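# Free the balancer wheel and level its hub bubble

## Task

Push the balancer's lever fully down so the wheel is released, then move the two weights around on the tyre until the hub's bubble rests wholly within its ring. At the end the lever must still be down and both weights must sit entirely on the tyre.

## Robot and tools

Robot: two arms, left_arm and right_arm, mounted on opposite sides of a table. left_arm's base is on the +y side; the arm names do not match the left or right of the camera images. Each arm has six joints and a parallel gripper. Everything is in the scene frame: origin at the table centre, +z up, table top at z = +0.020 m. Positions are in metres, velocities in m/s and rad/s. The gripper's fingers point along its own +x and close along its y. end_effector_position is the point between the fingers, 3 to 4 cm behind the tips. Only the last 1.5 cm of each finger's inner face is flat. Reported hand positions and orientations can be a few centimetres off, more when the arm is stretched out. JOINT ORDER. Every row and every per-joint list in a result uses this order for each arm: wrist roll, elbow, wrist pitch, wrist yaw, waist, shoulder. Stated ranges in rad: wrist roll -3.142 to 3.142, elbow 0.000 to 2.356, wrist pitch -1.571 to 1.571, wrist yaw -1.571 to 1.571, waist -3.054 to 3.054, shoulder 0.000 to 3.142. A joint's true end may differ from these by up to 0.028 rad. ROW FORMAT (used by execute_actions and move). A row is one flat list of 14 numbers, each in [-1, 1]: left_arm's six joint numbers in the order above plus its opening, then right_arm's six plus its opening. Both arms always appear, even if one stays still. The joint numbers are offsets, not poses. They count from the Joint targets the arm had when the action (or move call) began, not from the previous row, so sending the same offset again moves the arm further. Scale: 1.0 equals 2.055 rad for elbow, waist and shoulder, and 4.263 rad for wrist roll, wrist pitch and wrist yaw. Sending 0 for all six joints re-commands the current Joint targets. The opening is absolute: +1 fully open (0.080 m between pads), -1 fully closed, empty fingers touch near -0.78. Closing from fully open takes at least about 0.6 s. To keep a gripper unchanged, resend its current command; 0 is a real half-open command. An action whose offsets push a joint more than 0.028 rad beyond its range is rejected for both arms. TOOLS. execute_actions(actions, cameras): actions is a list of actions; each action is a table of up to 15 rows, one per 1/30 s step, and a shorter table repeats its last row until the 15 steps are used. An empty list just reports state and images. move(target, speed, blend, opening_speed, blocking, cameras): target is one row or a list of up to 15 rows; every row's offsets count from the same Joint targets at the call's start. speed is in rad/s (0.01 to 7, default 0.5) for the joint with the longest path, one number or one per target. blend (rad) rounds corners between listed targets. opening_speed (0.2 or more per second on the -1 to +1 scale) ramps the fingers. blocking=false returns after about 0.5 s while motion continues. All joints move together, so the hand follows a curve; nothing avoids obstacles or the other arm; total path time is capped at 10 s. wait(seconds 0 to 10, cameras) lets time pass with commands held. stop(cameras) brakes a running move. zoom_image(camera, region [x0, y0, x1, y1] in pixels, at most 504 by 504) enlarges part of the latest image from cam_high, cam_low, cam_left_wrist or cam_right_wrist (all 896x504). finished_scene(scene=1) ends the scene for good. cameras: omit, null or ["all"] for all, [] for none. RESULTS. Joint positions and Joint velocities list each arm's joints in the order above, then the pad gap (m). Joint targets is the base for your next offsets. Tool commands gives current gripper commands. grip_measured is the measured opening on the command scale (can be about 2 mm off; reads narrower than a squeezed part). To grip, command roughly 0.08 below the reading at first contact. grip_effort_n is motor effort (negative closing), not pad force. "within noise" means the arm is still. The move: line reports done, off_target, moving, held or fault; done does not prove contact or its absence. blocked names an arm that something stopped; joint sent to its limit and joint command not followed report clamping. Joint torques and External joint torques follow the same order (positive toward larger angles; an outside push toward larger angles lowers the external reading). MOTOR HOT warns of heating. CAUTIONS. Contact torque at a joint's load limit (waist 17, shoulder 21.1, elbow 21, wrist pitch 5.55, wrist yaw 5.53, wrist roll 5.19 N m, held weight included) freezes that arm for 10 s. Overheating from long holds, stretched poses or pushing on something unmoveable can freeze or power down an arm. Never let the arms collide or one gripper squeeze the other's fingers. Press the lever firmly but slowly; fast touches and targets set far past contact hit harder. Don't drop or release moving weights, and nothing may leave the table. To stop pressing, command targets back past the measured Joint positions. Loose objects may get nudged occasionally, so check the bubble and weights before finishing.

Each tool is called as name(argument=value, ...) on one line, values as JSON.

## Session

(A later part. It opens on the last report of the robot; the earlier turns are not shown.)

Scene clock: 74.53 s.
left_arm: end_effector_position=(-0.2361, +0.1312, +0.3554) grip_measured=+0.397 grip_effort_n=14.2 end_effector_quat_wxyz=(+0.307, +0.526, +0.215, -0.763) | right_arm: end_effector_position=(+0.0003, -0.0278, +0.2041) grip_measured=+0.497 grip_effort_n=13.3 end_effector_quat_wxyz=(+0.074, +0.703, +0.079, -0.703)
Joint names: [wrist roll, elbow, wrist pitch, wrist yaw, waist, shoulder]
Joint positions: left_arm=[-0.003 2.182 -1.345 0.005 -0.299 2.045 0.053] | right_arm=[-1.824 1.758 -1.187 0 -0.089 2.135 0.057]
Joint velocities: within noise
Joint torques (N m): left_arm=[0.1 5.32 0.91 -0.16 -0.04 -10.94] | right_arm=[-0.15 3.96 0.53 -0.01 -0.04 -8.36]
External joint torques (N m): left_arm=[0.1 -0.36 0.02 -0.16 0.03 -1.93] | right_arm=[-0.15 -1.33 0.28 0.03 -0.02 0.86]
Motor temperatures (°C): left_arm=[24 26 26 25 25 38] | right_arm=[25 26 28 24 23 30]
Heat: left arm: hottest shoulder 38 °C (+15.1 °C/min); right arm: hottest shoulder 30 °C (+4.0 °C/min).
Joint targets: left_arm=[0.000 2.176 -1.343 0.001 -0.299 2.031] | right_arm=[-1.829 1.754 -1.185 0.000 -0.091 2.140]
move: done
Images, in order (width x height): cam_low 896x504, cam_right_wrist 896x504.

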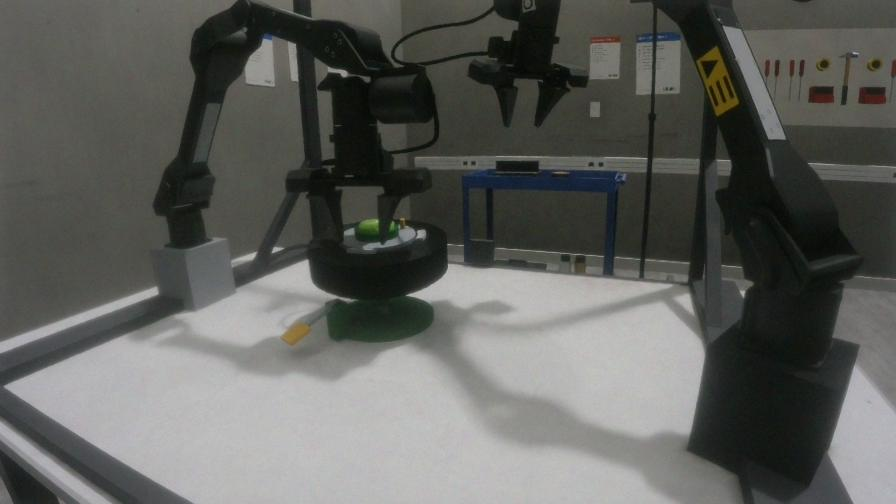

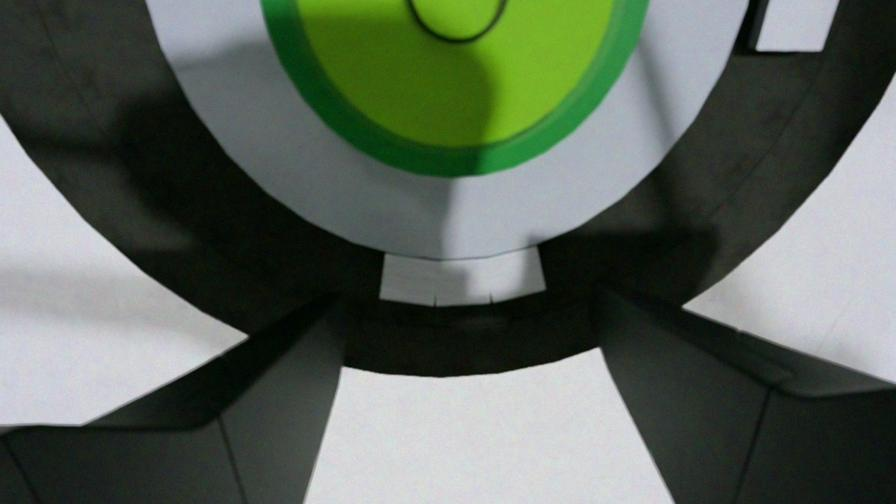

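move(target=[0,0,0,0,0,0,0.4, 0,-0.0133,0.008,0,0,0.0033,0.5], speed=0.05, cameras=["cam_low","cam_right_wrist"])

zoom_image(camera="cam_low", region=[300, 150, 480, 290])

Scene clock: 75.90 s.
left_arm: end_effector_position=(-0.2361, +0.1312, +0.3554) grip_measured=+0.397 grip_effort_n=14.2 end_effector_quat_wxyz=(+0.307, +0.526, +0.215, -0.763) | right_arm: end_effector_position=(+0.0003, -0.0276, +0.1948) grip_measured=+0.497 grip_effort_n=13.3 end_effector_quat_wxyz=(+0.074, +0.703, +0.079, -0.703)
Joint names: [wrist roll, elbow, wrist pitch, wrist yaw, waist, shoulder]
Joint positions: left_arm=[-0.003 2.182 -1.345 0.005 -0.299 2.045 0.053] | right_arm=[-1.824 1.731 -1.153 0 -0.089 2.141 0.057]
Joint velocities: within noise
Joint torques (N m): left_arm=[0.08 5.26 0.92 -0.15 -0.09 -10.99] | right_arm=[-0.15 3.93 0.53 -0.01 -0.06 -8.36]
External joint torques (N m): left_arm=[0.08 -0.38 0.05 -0.15 -0.09 -1.98] | right_arm=[-0.15 -1.39 0.26 0.04 -0.06 0.9]
Motor temperatures (°C): left_arm=[24 26 26 25 25 39] | right_arm=[25 26 28 24 23 30]
Heat: left arm: hottest shoulder 39 °C (+16.0 °C/min); right arm: hottest shoulder 30 °C (+4.0 °C/min).
Joint targets: left_arm=[0.000 2.176 -1.343 0.001 -0.299 2.031] | right_arm=[-1.829 1.727 -1.151 0.000 -0.091 2.147]
move: done
Images, in order (width x height): cam_low 896x504, cam_right_wrist 896x504.

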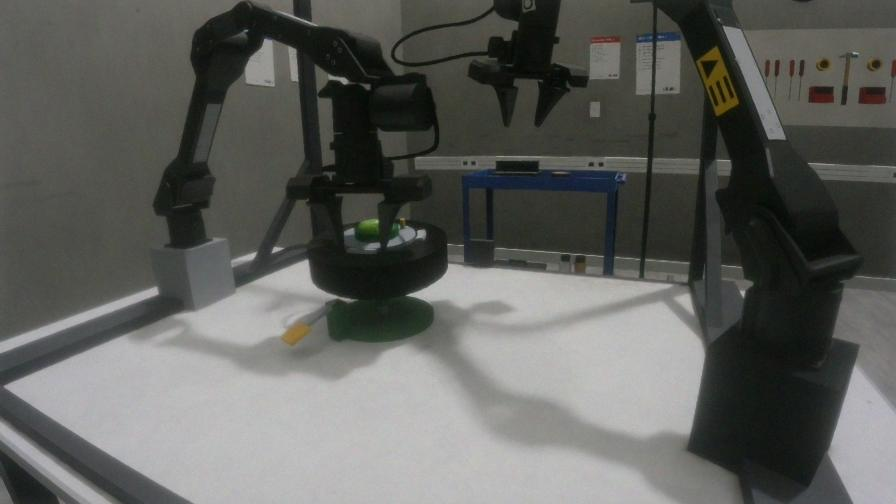

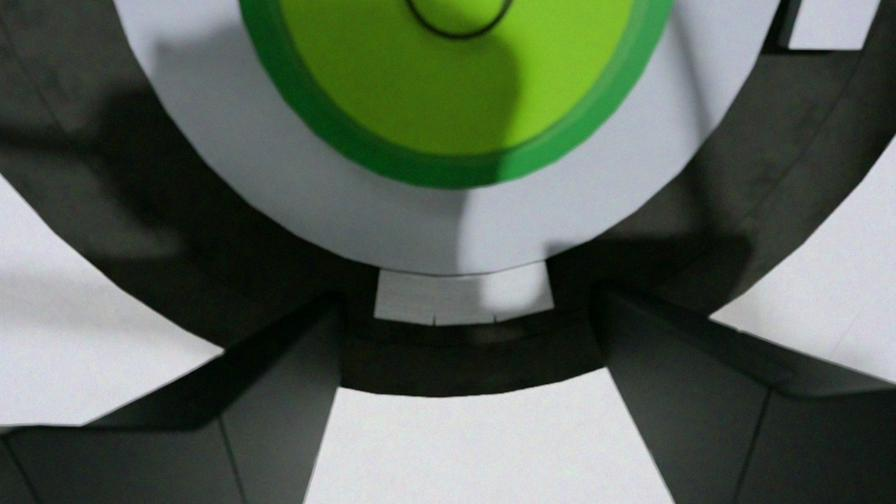

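Scaled by 2.800 from the camera's 896x504 image, which has a finer 1280x720 frame.

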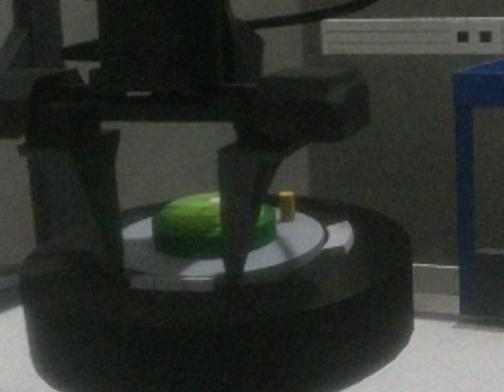

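move(target=[0,0,0,0,0,0,0.4, 0,-0.0056,0.0034,0,0,0.0014,0.5], speed=0.05, cameras=[])

move(target=[0,0,0,0,0,0,0.4, 0,0,0,0,0,0,0.05], opening_speed=0.4, cameras=["cam_low","cam_right_wrist"])

Scene clock: 76.83 s.
left_arm: end_effector_position=(-0.2361, +0.1312, +0.3554) grip_measured=+0.397 grip_effort_n=14.2 end_effector_quat_wxyz=(+0.307, +0.526, +0.215, -0.763) | right_arm: end_effector_position=(+0.0003, -0.0274, +0.1915) grip_measured=+0.497 grip_effort_n=12.8 end_effector_quat_wxyz=(+0.073, +0.703, +0.080, -0.702)
Joint names: [wrist roll, elbow, wrist pitch, wrist yaw, waist, shoulder]
Joint positions: left_arm=[-0.003 2.182 -1.345 0.005 -0.299 2.045 0.053] | right_arm=[-1.824 1.721 -1.139 0 -0.089 2.143 0.057]
Joint velocities: within noise
Joint torques (N m): left_arm=[0.07 5.3 0.93 -0.15 -0.04 -10.96] | right_arm=[-0.14 3.86 0.59 -0.01 -0.06 -8.29]
External joint torques (N m): left_arm=[0.07 -0.41 0.04 -0.14 -0.1 -1.86] | right_arm=[-0.14 -1.48 0.29 0.04 -0.06 0.95]
Motor temperatures (°C): left_arm=[24 26 26 25 25 39] | right_arm=[25 26 28 24 23 30]
Heat: left arm: hottest shoulder 39 °C (+16.0 °C/min); right arm: hottest shoulder 30 °C (+4.0 °C/min).
Joint targets: left_arm=[0.000 2.176 -1.343 0.001 -0.299 2.031] | right_arm=[-1.829 1.715 -1.137 0.000 -0.091 2.150]
move: done
No camera images: "cameras" was empty.

Scene clock: 78.23 s.
left_arm: end_effector_position=(-0.2361, +0.1312, +0.3554) grip_measured=+0.397 grip_effort_n=14.2 end_effector_quat_wxyz=(+0.307, +0.526, +0.215, -0.763) | right_arm: end_effector_position=(+0.0003, -0.0270, +0.1913) grip_measured=+0.068 grip_effort_n=-83.5 end_effector_quat_wxyz=(+0.073, +0.703, +0.081, -0.702)
Joint names: [wrist roll, elbow, wrist pitch, wrist yaw, waist, shoulder]
Joint positions: left_arm=[-0.003 2.182 -1.345 0.005 -0.299 2.045 0.053] | right_arm=[-1.824 1.72 -1.137 0 -0.089 2.143 0.038]
Joint velocities: within noise
Joint torques (N m): left_arm=[0.04 5.33 0.91 -0.15 -0.07 -11] | right_arm=[-0.16 3.92 0.42 -0.02 -0.05 -8.28]
External joint torques (N m): left_arm=[0.04 -0.33 0.03 -0.15 -0.07 -1.99] | right_arm=[-0.16 -1.41 0.14 0.03 0 1.03]
Motor temperatures (°C): left_arm=[24 26 26 25 25 39] | right_arm=[25 26 27 24 23 30]
Heat: left arm: hottest shoulder 39 °C (+15.2 °C/min); right arm: hottest shoulder 30 °C (+3.0 °C/min).
Joint targets: left_arm=[0.000 2.176 -1.343 0.001 -0.299 2.031] | right_arm=[-1.829 1.715 -1.136 0.000 -0.091 2.150]
move: done
Images, in order (width x height): cam_low 896x504, cam_right_wrist 896x504.

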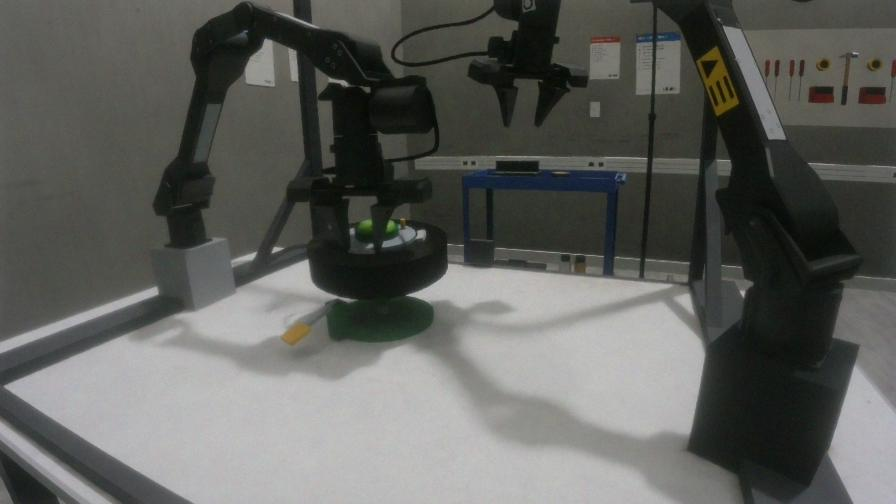

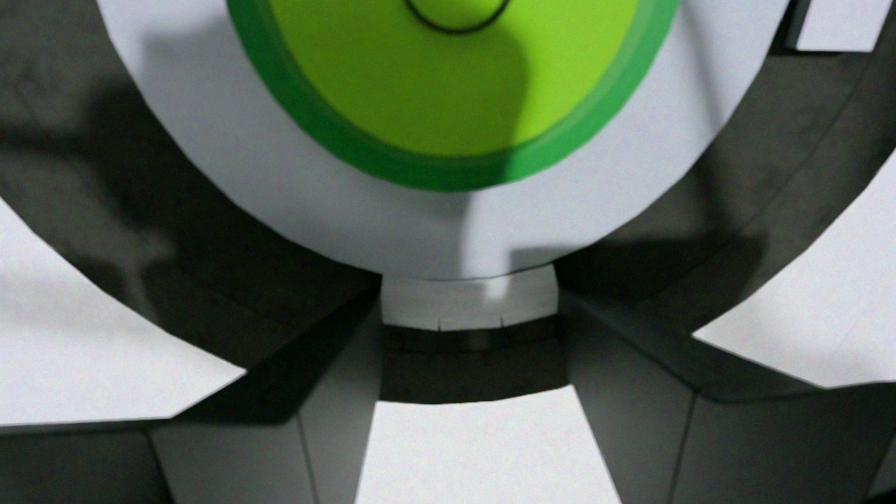

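move(target=[[0,0,0,0,0,0,0.4, 0,0.108,-0.0565,0,0,-0.0099,0.05],[0,0,0,0,0,0,0.4, 0.6997,-0.0146,-0.0373,0,0.1377,-0.0925,0.05]], speed=[0.2, 1.0])

Scene clock: 83.80 s.
left_arm: end_effector_position=(-0.2361, +0.1312, +0.3554) grip_measured=+0.397 grip_effort_n=14.2 end_effector_quat_wxyz=(+0.307, +0.526, +0.215, -0.763) | right_arm: end_effector_position=(-0.1045, -0.0782, +0.2459) grip_measured=+0.069 grip_effort_n=-83.5 end_effector_quat_wxyz=(+0.668, -0.236, +0.669, +0.225)
Joint names: [wrist roll, elbow, wrist pitch, wrist yaw, waist, shoulder]
Joint positions: left_arm=[-0.003 2.182 -1.345 0.005 -0.299 2.045 0.053] | right_arm=[1.151 1.689 -1.298 0.001 0.191 1.976 0.038]
Joint velocities: within noise
Joint torques (N m): left_arm=[0.09 5.42 0.87 -0.15 -0.2 -10.96] | right_arm=[0.14 4.1 0.59 0.04 0.25 -9.86]
External joint torques (N m): left_arm=[0.09 -0.32 -0.03 -0.14 -0.21 -1.82] | right_arm=[0.14 -1.23 0.33 0 0.18 -1.62]
Motor temperatures (°C): left_arm=[24 26 26 25 25 40] | right_arm=[25 26 27 24 23 31]
Heat: left arm: hottest shoulder 40 °C (+16.1 °C/min); right arm: hottest shoulder 31 °C (+4.0 °C/min).
Joint targets: left_arm=[0.000 2.176 -1.343 0.001 -0.299 2.031] | right_arm=[1.154 1.685 -1.296 0.000 0.192 1.960]
move: done

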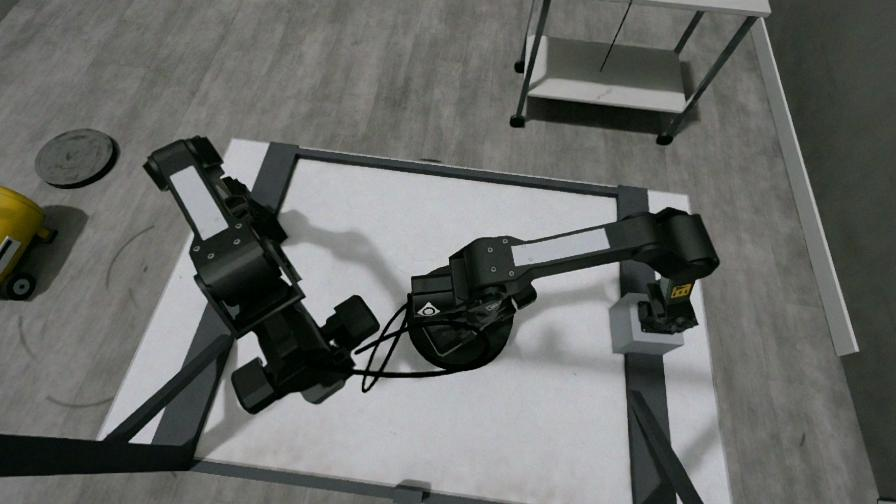

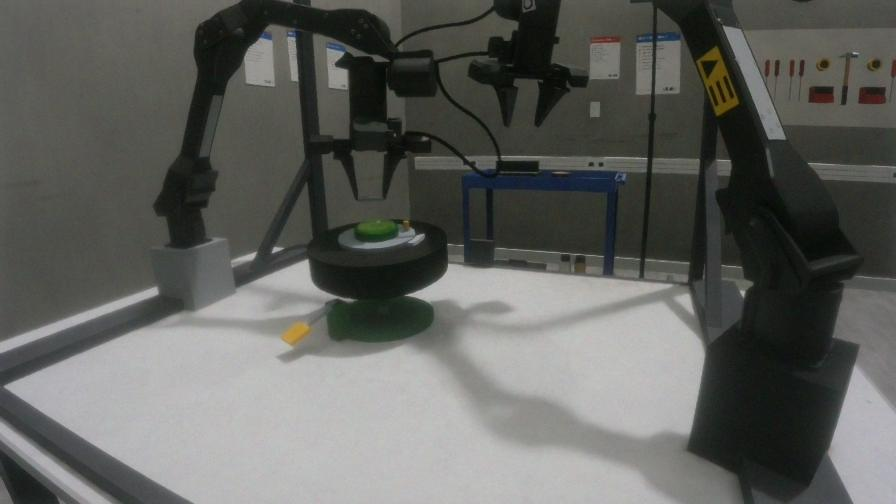

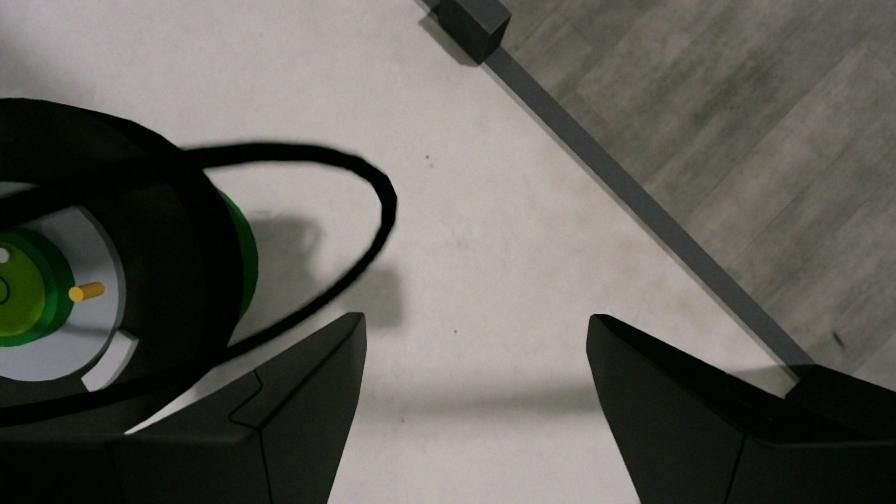

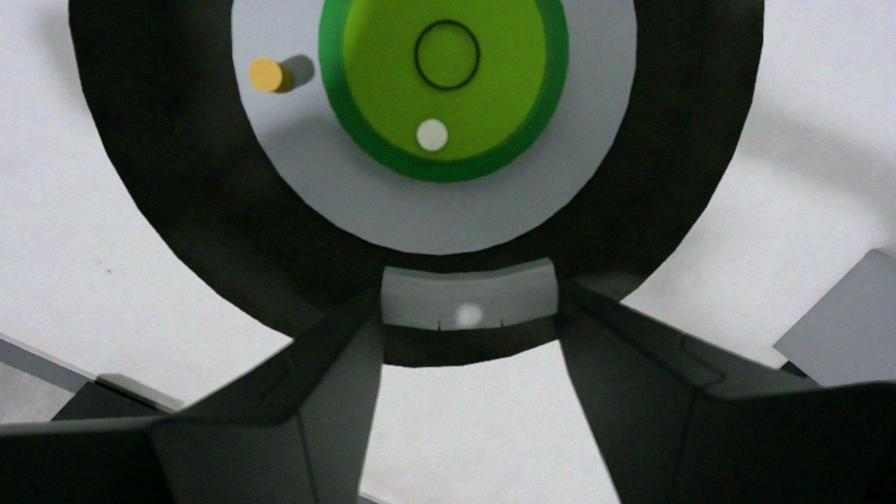

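move(target=[0,0,0,0,0,0,0.4, 0.0572,-0.0333,0.031,0,0.0253,0.0309,0.05], speed=0.15, cameras=["cam_left_wrist","cam_right_wrist"])

Scene clock: 86.93 s.
left_arm: end_effector_position=(-0.2361, +0.1312, +0.3554) grip_measured=+0.397 grip_effort_n=14.2 end_effector_quat_wxyz=(+0.307, +0.526, +0.215, -0.763) | right_arm: end_effector_position=(-0.1263, -0.0719, +0.2133) grip_measured=+0.069 grip_effort_n=-83.5 end_effector_quat_wxyz=(+0.688, -0.163, +0.687, +0.167)
Joint names: [wrist roll, elbow, wrist pitch, wrist yaw, waist, shoulder]
Joint positions: left_arm=[-0.003 2.182 -1.345 0.005 -0.299 2.045 0.053] | right_arm=[1.394 1.62 -1.166 0.001 0.242 2.019 0.038]
Joint velocities: within noise
Joint torques (N m): left_arm=[0.07 5.4 0.9 -0.15 -0.09 -10.97] | right_arm=[0.16 4.11 0.62 0.05 0.29 -7.77]
External joint torques (N m): left_arm=[0.07 -0.33 0.01 -0.15 -0.09 -1.83] | right_arm=[0.16 -1.18 0.32 0 0.28 0.62]
Motor temperatures (°C): left_arm=[24 26 26 25 25 40] | right_arm=[25 26 27 24 23 32]
Heat: left arm: hottest shoulder 40 °C (+15.0 °C/min); right arm: hottest shoulder 32 °C (+5.0 °C/min).
Joint targets: left_arm=[0.000 2.176 -1.343 0.001 -0.299 2.031] | right_arm=[1.398 1.617 -1.163 0.000 0.244 2.024]
move: done
Images, in order (width x height): cam_left_wrist 896x504, cam_right_wrist 896x504.

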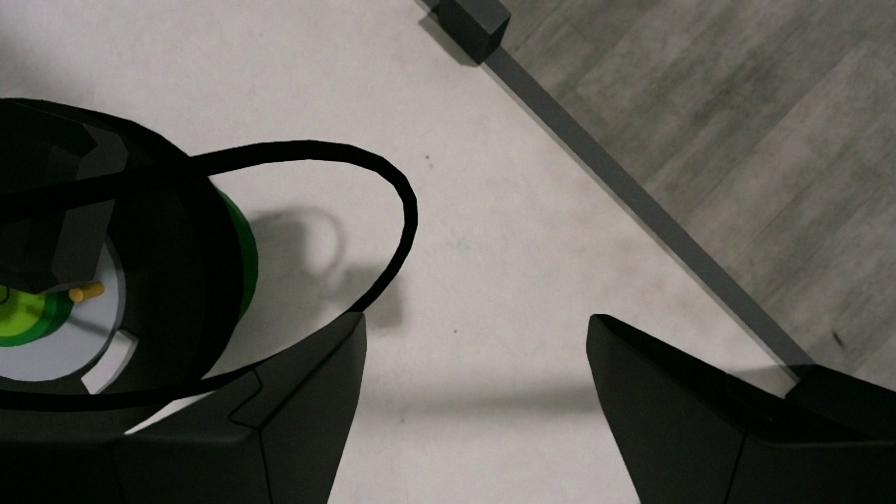

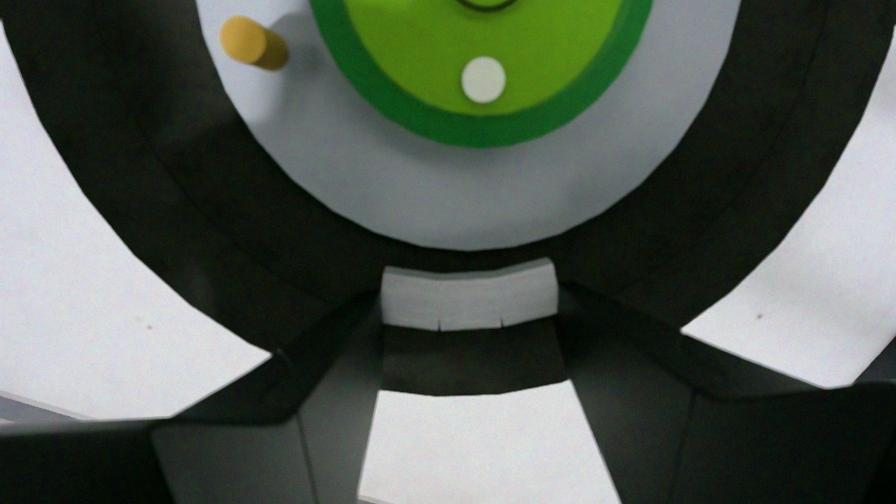

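move(target=[[0,0,0,0,0,0,0.4, 0.0023,0.0,0.0,0,0.0054,-0.002,0.05],[0,0,0,0,0,0,0.4, 0.0023,-0.0326,0.019,0,0.0054,0.0072,0.05]], speed=0.07, cameras=["cam_low","cam_right_wrist"])

zoom_image(camera="cam_low", region=[300, 150, 480, 290])

Scene clock: 89.07 s.
left_arm: end_effector_position=(-0.2361, +0.1312, +0.3554) grip_measured=+0.397 grip_effort_n=14.2 end_effector_quat_wxyz=(+0.307, +0.526, +0.215, -0.763) | right_arm: end_effector_position=(-0.1308, -0.0740, +0.1918) grip_measured=+0.069 grip_effort_n=-83.5 end_effector_quat_wxyz=(+0.687, -0.164, +0.688, +0.168)
Joint names: [wrist roll, elbow, wrist pitch, wrist yaw, waist, shoulder]
Joint positions: left_arm=[-0.003 2.182 -1.345 0.005 -0.299 2.045 0.053] | right_arm=[1.404 1.554 -1.085 0 0.254 2.033 0.038]
Joint velocities: within noise
Joint torques (N m): left_arm=[0.08 5.3 0.9 -0.16 -0.06 -11.04] | right_arm=[0.14 3.94 0.63 0.08 0.19 -7.69]
External joint torques (N m): left_arm=[0.08 -0.39 0.01 -0.14 -0.19 -1.98] | right_arm=[0.14 -1.34 0.32 0.03 0.18 0.81]
Motor temperatures (°C): left_arm=[24 26 26 25 25 41] | right_arm=[25 26 27 24 23 32]
Heat: left arm: hottest shoulder 41 °C (+15.2 °C/min); right arm: hottest shoulder 32 °C (+5.1 °C/min).
Joint targets: left_arm=[0.000 2.176 -1.343 0.001 -0.299 2.031] | right_arm=[1.408 1.550 -1.082 0.000 0.255 2.038]
move: done
Images, in order (width x height): cam_low 896x504, cam_right_wrist 896x504.

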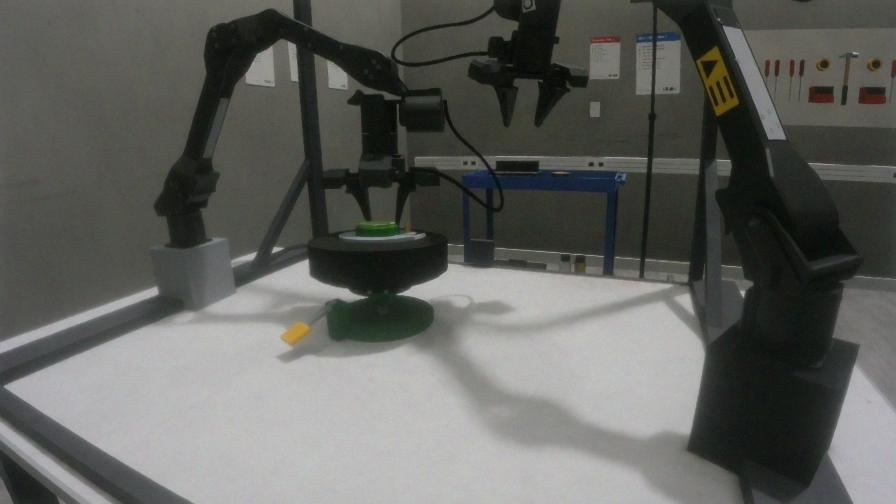

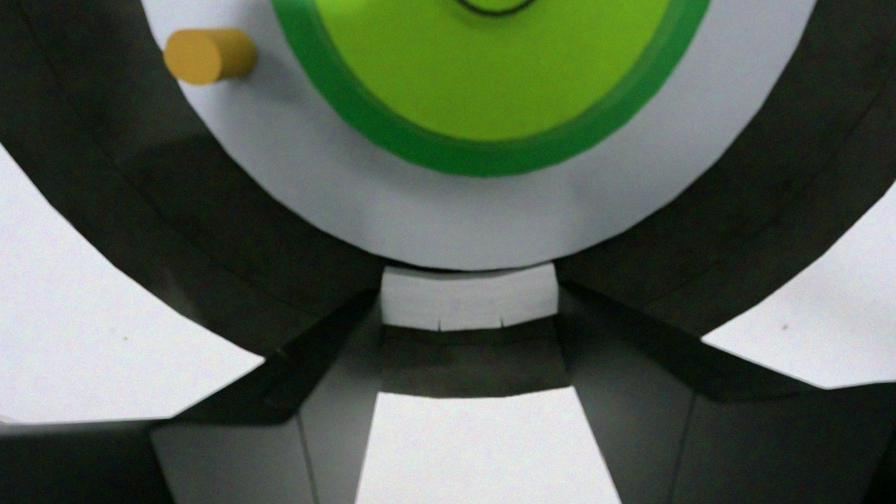

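Scaled by 2.800 from the camera's 896x504 image, which has a finer 1280x720 frame.

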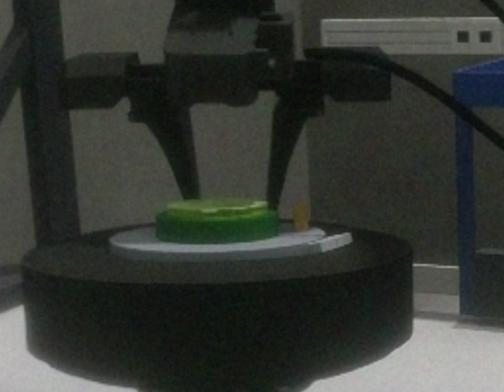

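move(target=[0,0,0,0,0,0,0.4, 0,0,0,0,0,0,0.4], opening_speed=0.3, cameras=["cam_low","cam_right_wrist"])

Scene clock: 92.13 s.
left_arm: end_effector_position=(-0.2361, +0.1312, +0.3554) grip_measured=+0.397 grip_effort_n=14.2 end_effector_quat_wxyz=(+0.307, +0.526, +0.215, -0.763) | right_arm: end_effector_position=(-0.1309, -0.0739, +0.1918) grip_measured=+0.396 grip_effort_n=13.7 end_effector_quat_wxyz=(+0.687, -0.163, +0.688, +0.168)
Joint names: [wrist roll, elbow, wrist pitch, wrist yaw, waist, shoulder]
Joint positions: left_arm=[-0.003 2.182 -1.345 0.005 -0.299 2.045 0.053] | right_arm=[1.404 1.554 -1.085 0 0.254 2.033 0.053]
Joint velocities: within noise
Joint torques (N m): left_arm=[0.07 5.32 0.94 -0.14 -0.05 -10.97] | right_arm=[0.14 3.96 0.61 0.08 0.13 -7.67]
External joint torques (N m): left_arm=[0.07 -0.37 0.04 -0.14 -0.05 -1.95] | right_arm=[0.14 -1.32 0.28 0.02 0.14 0.81]
Motor temperatures (°C): left_arm=[24 26 26 25 25 41] | right_arm=[25 26 27 24 23 31]
Heat: left arm: hottest shoulder 41 °C (+15.2 °C/min); right arm: hottest shoulder 31 °C (+4.1 °C/min).
Joint targets: left_arm=[0.000 2.176 -1.343 0.001 -0.299 2.031] | right_arm=[1.408 1.550 -1.082 0.000 0.255 2.038]
move: done
Images, in order (width x height): cam_low 896x504, cam_right_wrist 896x504.

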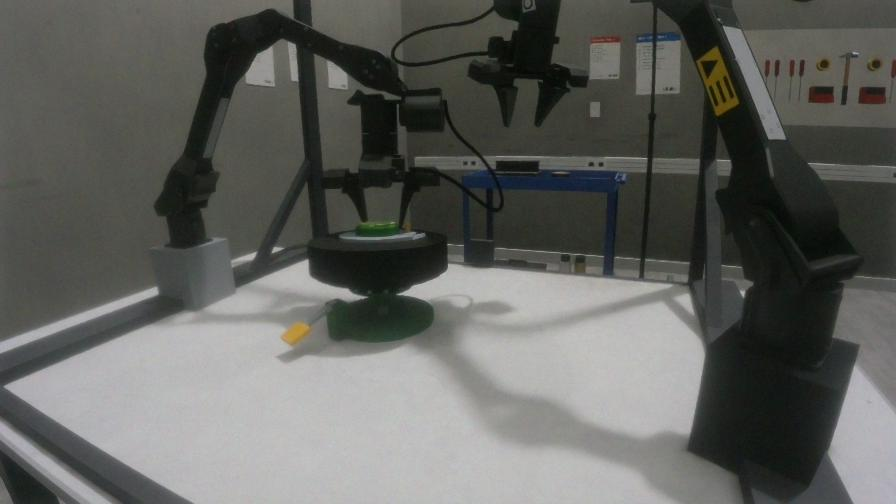

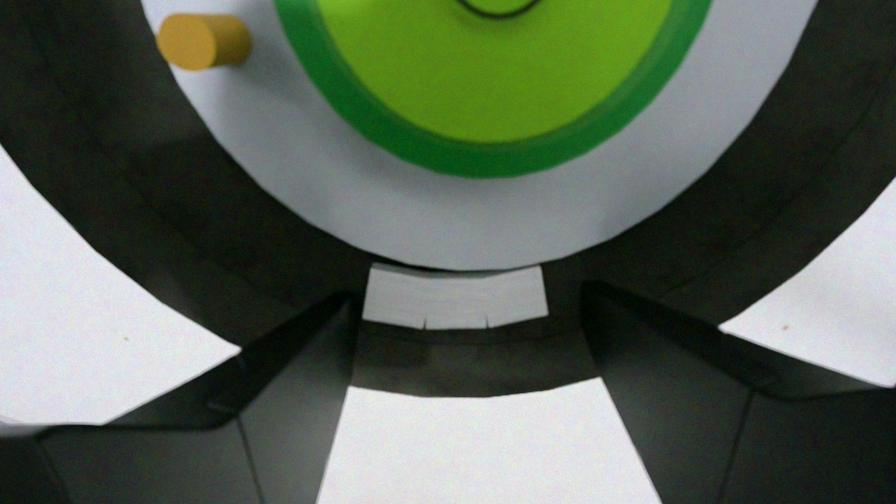

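move(target=[0,0,0,0,0,0,0.4, 0,0.071,-0.0411,0,0,-0.0139,0.4], speed=0.15, cameras=["cam_low","cam_right_wrist"])

wait(seconds=1)

Scene clock: 94.27 s.
left_arm: end_effector_position=(-0.2361, +0.1312, +0.3554) grip_measured=+0.397 grip_effort_n=14.2 end_effector_quat_wxyz=(+0.307, +0.526, +0.215, -0.763) | right_arm: end_effector_position=(-0.1300, -0.0767, +0.2276) grip_measured=+0.397 grip_effort_n=13.3 end_effector_quat_wxyz=(+0.688, -0.174, +0.687, +0.157)
Joint names: [wrist roll, elbow, wrist pitch, wrist yaw, waist, shoulder]
Joint positions: left_arm=[-0.003 2.182 -1.345 0.005 -0.299 2.045 0.053] | right_arm=[1.404 1.684 -1.256 0 0.254 2.024 0.053]
Joint velocities: within noise
Joint torques (N m): left_arm=[0.1 5.27 0.9 -0.12 -0.07 -11.09] | right_arm=[0.14 5.55 0.2 0.08 0.18 -9.9]
External joint torques (N m): left_arm=[0.09 -0.4 0.03 -0.13 -0.05 -2.03] | right_arm=[0.14 0.26 -0.05 0.03 0.2 -1.45]
Motor temperatures (°C): left_arm=[24 26 26 25 25 42] | right_arm=[25 26 27 24 23 32]
Heat: left arm: hottest shoulder 42 °C (+15.2 °C/min); right arm: hottest shoulder 32 °C (+4.0 °C/min).
Joint targets: left_arm=[0.000 2.176 -1.343 0.001 -0.299 2.031] | right_arm=[1.408 1.696 -1.258 0.000 0.255 2.009]
move: done
Images, in order (width x height): cam_low 896x504, cam_right_wrist 896x504.

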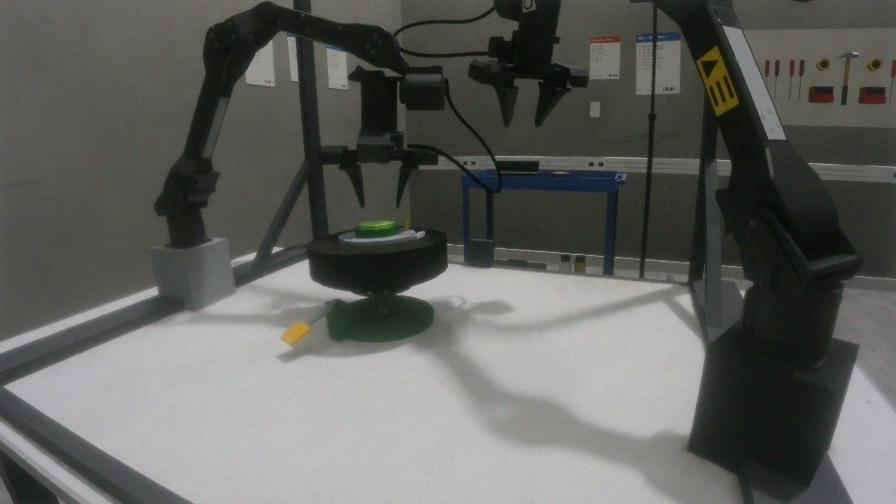

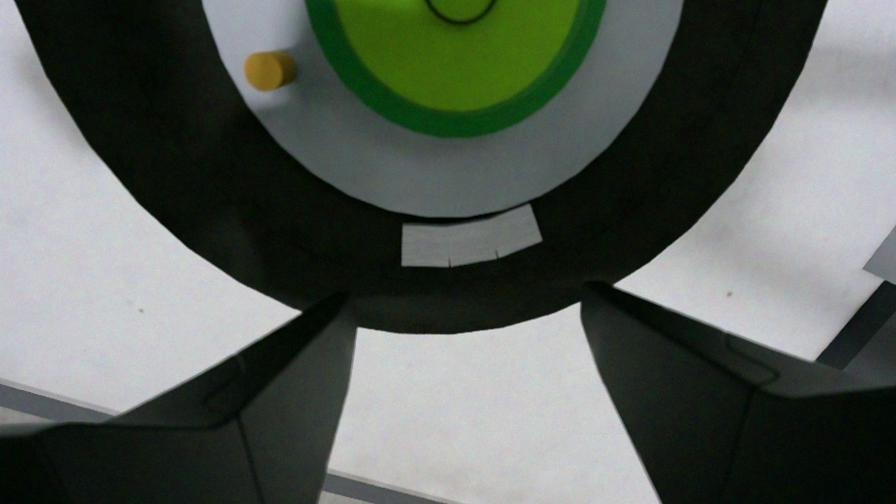

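Scene clock: 95.27 s.
left_arm: end_effector_position=(-0.2361, +0.1312, +0.3554) grip_measured=+0.397 grip_effort_n=14.2 end_effector_quat_wxyz=(+0.307, +0.526, +0.215, -0.763) | right_arm: end_effector_position=(-0.1299, -0.0768, +0.2276) grip_measured=+0.397 grip_effort_n=13.7 end_effector_quat_wxyz=(+0.688, -0.175, +0.687, +0.157)
Joint names: [wrist roll, elbow, wrist pitch, wrist yaw, waist, shoulder]
Joint positions: left_arm=[-0.003 2.182 -1.345 0.005 -0.299 2.045 0.053] | right_arm=[1.404 1.684 -1.256 0 0.254 2.024 0.053]
Joint velocities: within noise
Joint torques (N m): left_arm=[0.07 5.29 0.9 -0.15 -0.15 -11.02] | right_arm=[0.13 5.56 0.22 0.07 0.19 -9.9]
External joint torques (N m): left_arm=[0.07 -0.32 0.03 -0.15 -0.16 -2.09] | right_arm=[0.13 0.27 -0.03 0.02 0.25 -1.48]
Motor temperatures (°C): left_arm=[24 26 26 25 25 42] | right_arm=[25 26 27 24 23 32]
Heat: left arm: hottest shoulder 42 °C (+15.2 °C/min); right arm: hottest shoulder 32 °C (+4.0 °C/min).
Joint targets: left_arm=[0.000 2.176 -1.343 0.001 -0.299 2.031] | right_arm=[1.408 1.696 -1.258 0.000 0.255 2.009]
Tool commands: left_gripper/opening=+0.4 right_gripper/opening=+0.4
wait: 1.00 s; at rest by 0.17 s

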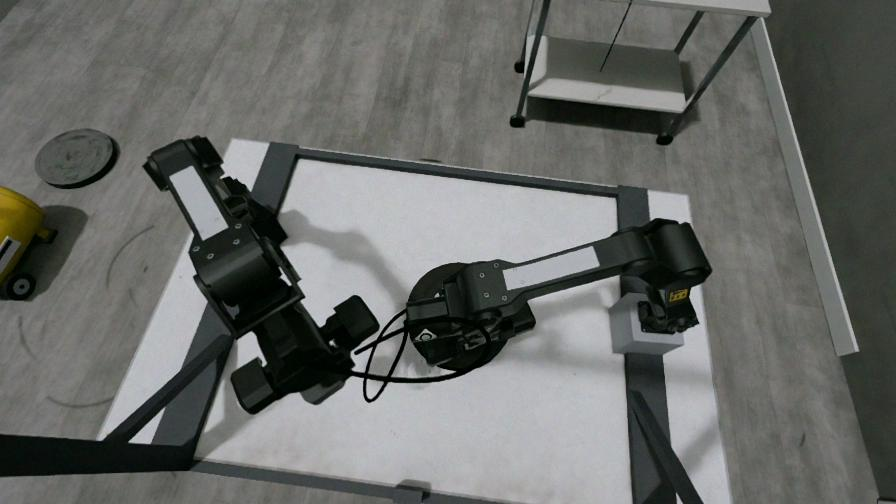

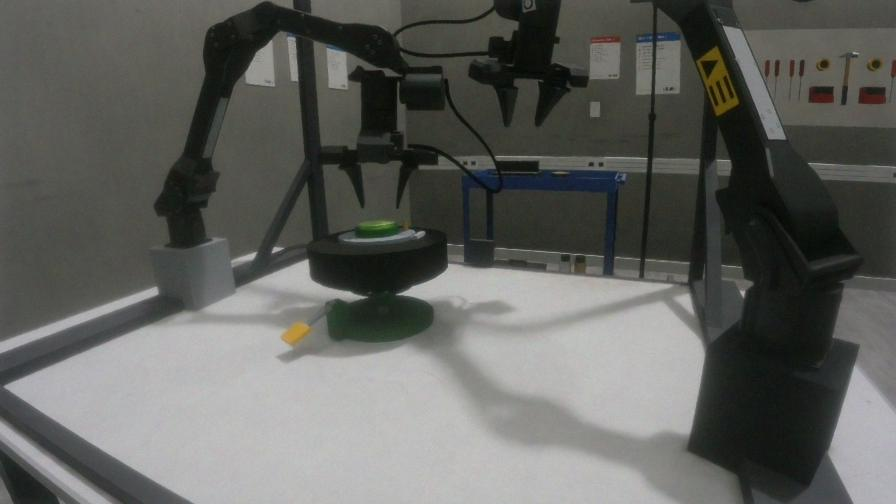

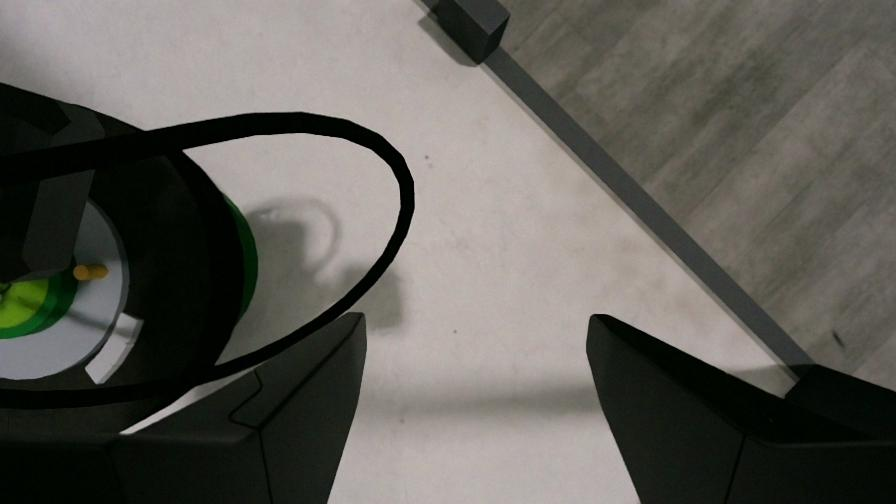

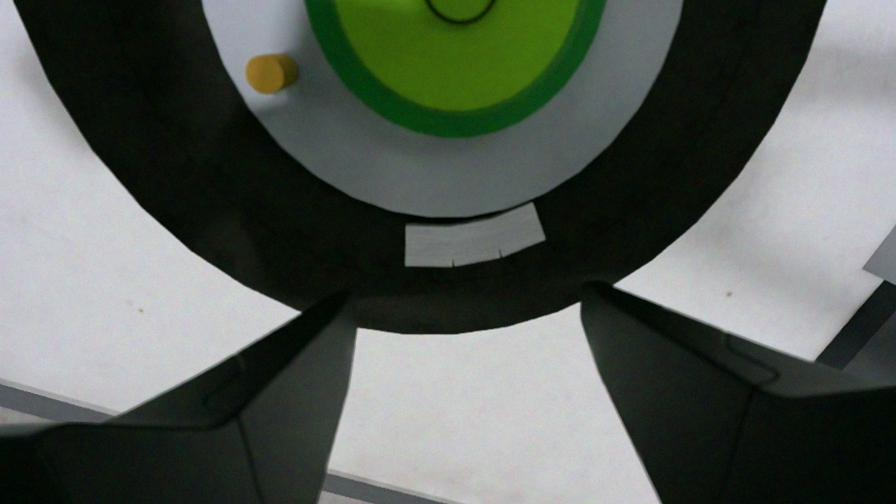

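move(target=[0,0,0,0,0.297,0,0.4, 0,0.04,0,0,0.28,0,0.4], speed=0.8)

zoom_image(camera="cam_high", region=[400, 240, 530, 380])

Scene clock: 97.27 s.
left_arm: end_effector_position=(+0.0028, +0.0008, +0.3552) grip_measured=+0.397 grip_effort_n=13.7 end_effector_quat_wxyz=(+0.522, +0.438, +0.362, -0.636) | right_arm: end_effector_position=(-0.3242, -0.1864, +0.2485) grip_measured=+0.397 grip_effort_n=13.3 end_effector_quat_wxyz=(+0.604, -0.335, +0.619, +0.373)
Joint names: [wrist roll, elbow, wrist pitch, wrist yaw, waist, shoulder]
Joint positions: left_arm=[0.001 2.18 -1.343 0.003 0.312 2.045 0.053] | right_arm=[1.405 1.766 -1.257 -0.001 0.831 2.024 0.053]
Joint velocities: within noise
Joint torques (N m): left_arm=[-0.05 5.43 0.73 -0.08 -0.06 -11.02] | right_arm=[0.1 5.67 0.39 0.1 0.04 -10.08]
External joint torques (N m): left_arm=[-0.05 -0.27 -0.18 -0.08 -0.06 -1.99] | right_arm=[0.1 0.26 0.02 0.05 -0.01 -1.52]
Motor temperatures (°C): left_arm=[24 26 26 25 25 42] | right_arm=[25 26 27 24 23 32]
Heat: left arm: hottest shoulder 42 °C (+15.2 °C/min); right arm: hottest shoulder 32 °C (+4.0 °C/min).
Joint targets: left_arm=[0.000 2.176 -1.343 0.001 0.311 2.031] | right_arm=[1.408 1.778 -1.258 0.000 0.831 2.009]
move: done

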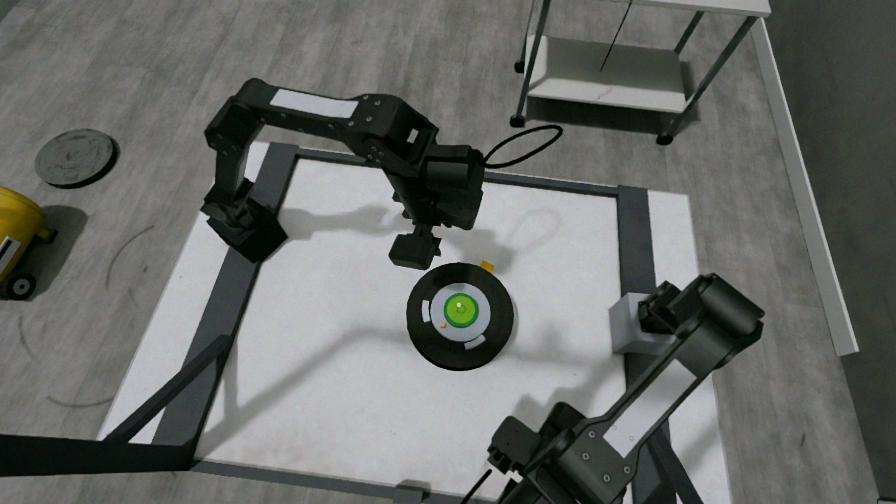

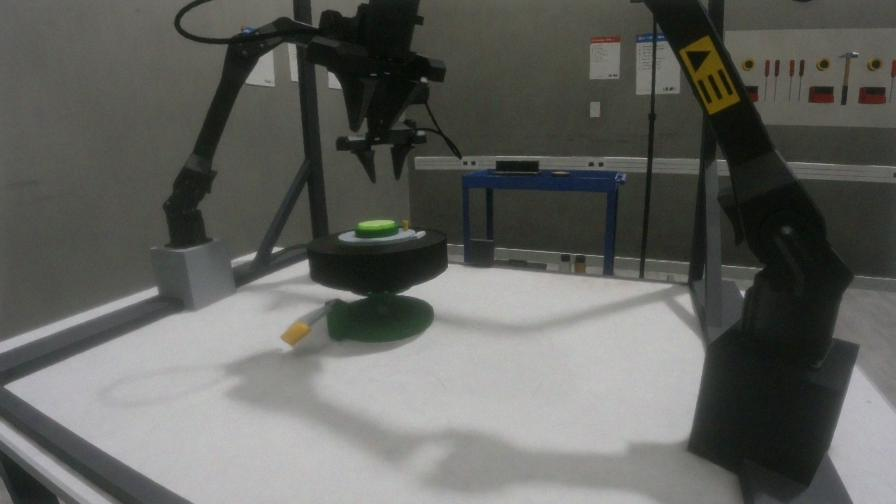

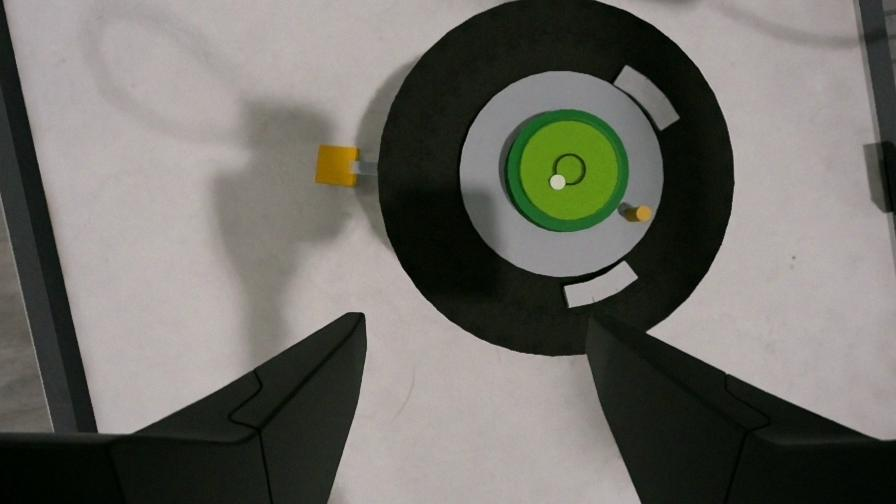

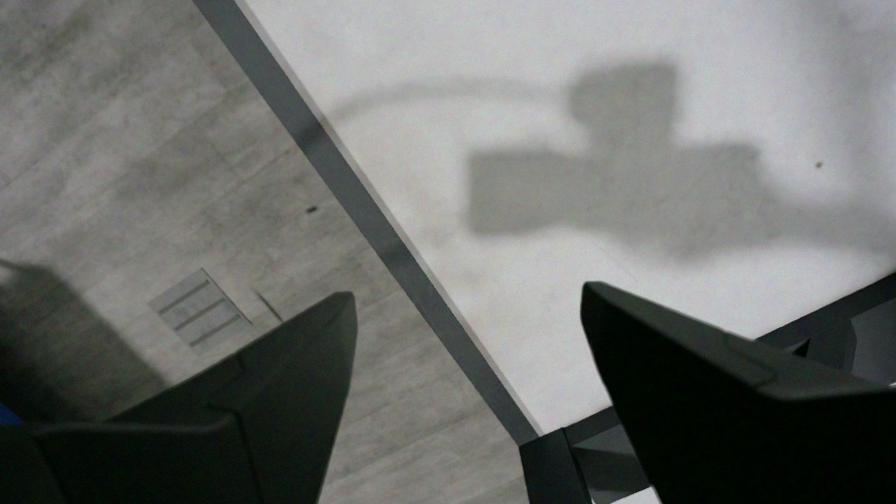

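Scaled by 3.600 from the camera's 896x504 image, which has a finer 1280x720 frame.

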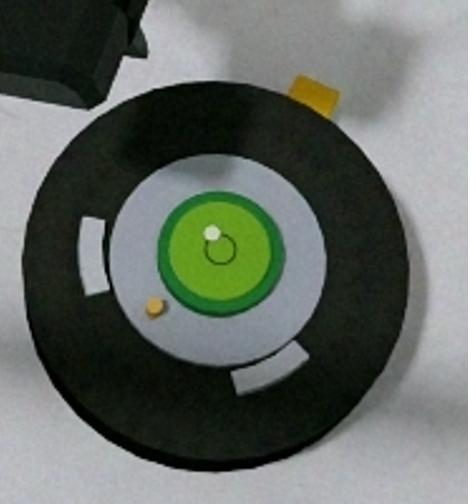

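move(target=[-0.1304,0.0088,-0.0113,0,-0.0888,0.1667,0.5, 0,0,0,0,0,0,0.4], speed=0.4, cameras=["cam_low","cam_left_wrist"])

Scene clock: 100.30 s.
left_arm: end_effector_position=(-0.0793, +0.0172, +0.2132) grip_measured=+0.497 grip_effort_n=14.7 end_effector_quat_wxyz=(+0.541, +0.453, +0.544, -0.454) | right_arm: end_effector_position=(-0.3242, -0.1864, +0.2485) grip_measured=+0.397 grip_effort_n=13.3 end_effector_quat_wxyz=(+0.604, -0.335, +0.619, +0.373)
Joint names: [wrist roll, elbow, wrist pitch, wrist yaw, waist, shoulder]
Joint positions: left_arm=[-0.553 2.184 -1.39 0.003 0.129 2.365 0.057] | right_arm=[1.405 1.766 -1.257 -0.001 0.831 2.024 0.053]
Joint velocities: within noise
Joint torques (N m): left_arm=[-0.1 7.14 0.01 -0.09 0.02 -10.26] | right_arm=[0.12 5.69 0.41 0.1 0.04 -10.07]
External joint torques (N m): left_arm=[-0.1 1.65 -0.33 -0.08 0.18 0.46] | right_arm=[0.12 0.19 0.01 0.06 0 -1.42]
Motor temperatures (°C): left_arm=[24 26 26 25 25 42] | right_arm=[25 27 27 24 23 33]
Heat: left arm: hottest shoulder 42 °C (+14.2 °C/min); right arm: hottest shoulder 33 °C (+5.1 °C/min).
Joint targets: left_arm=[-0.556 2.195 -1.391 0.001 0.129 2.374] | right_arm=[1.408 1.778 -1.258 0.000 0.831 2.009]
move: done
Images, in order (width x height): cam_low 896x504, cam_left_wrist 896x504.

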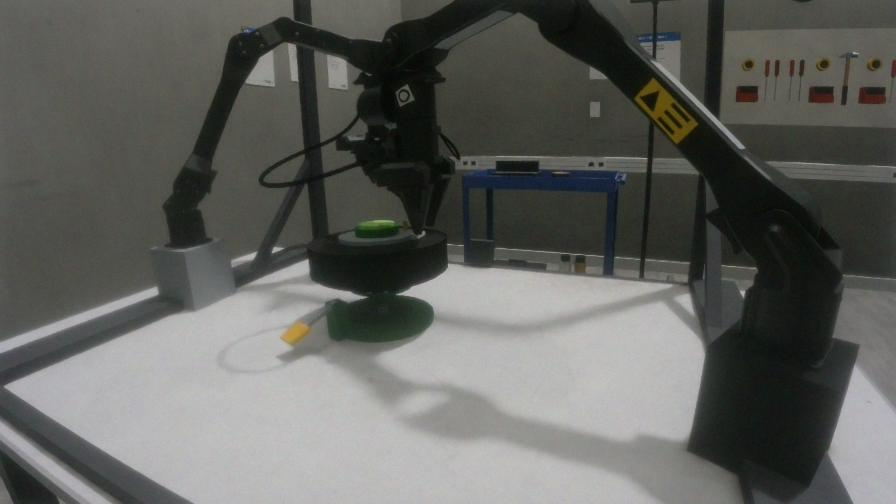

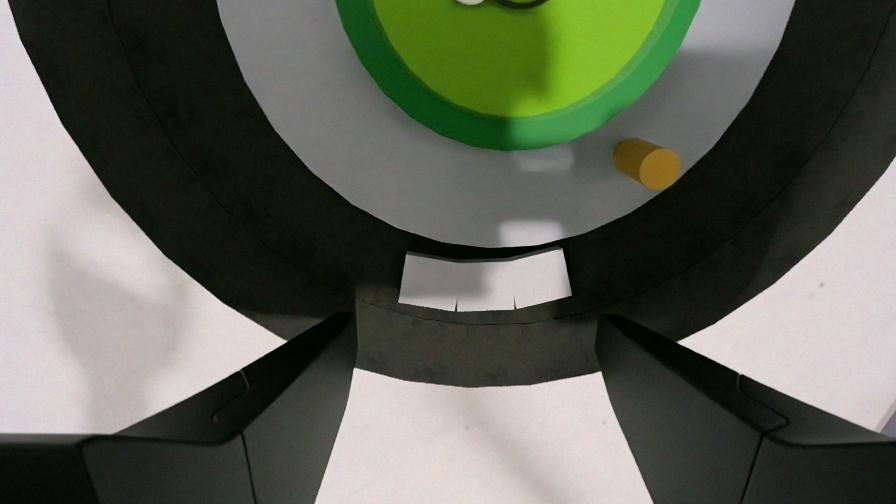

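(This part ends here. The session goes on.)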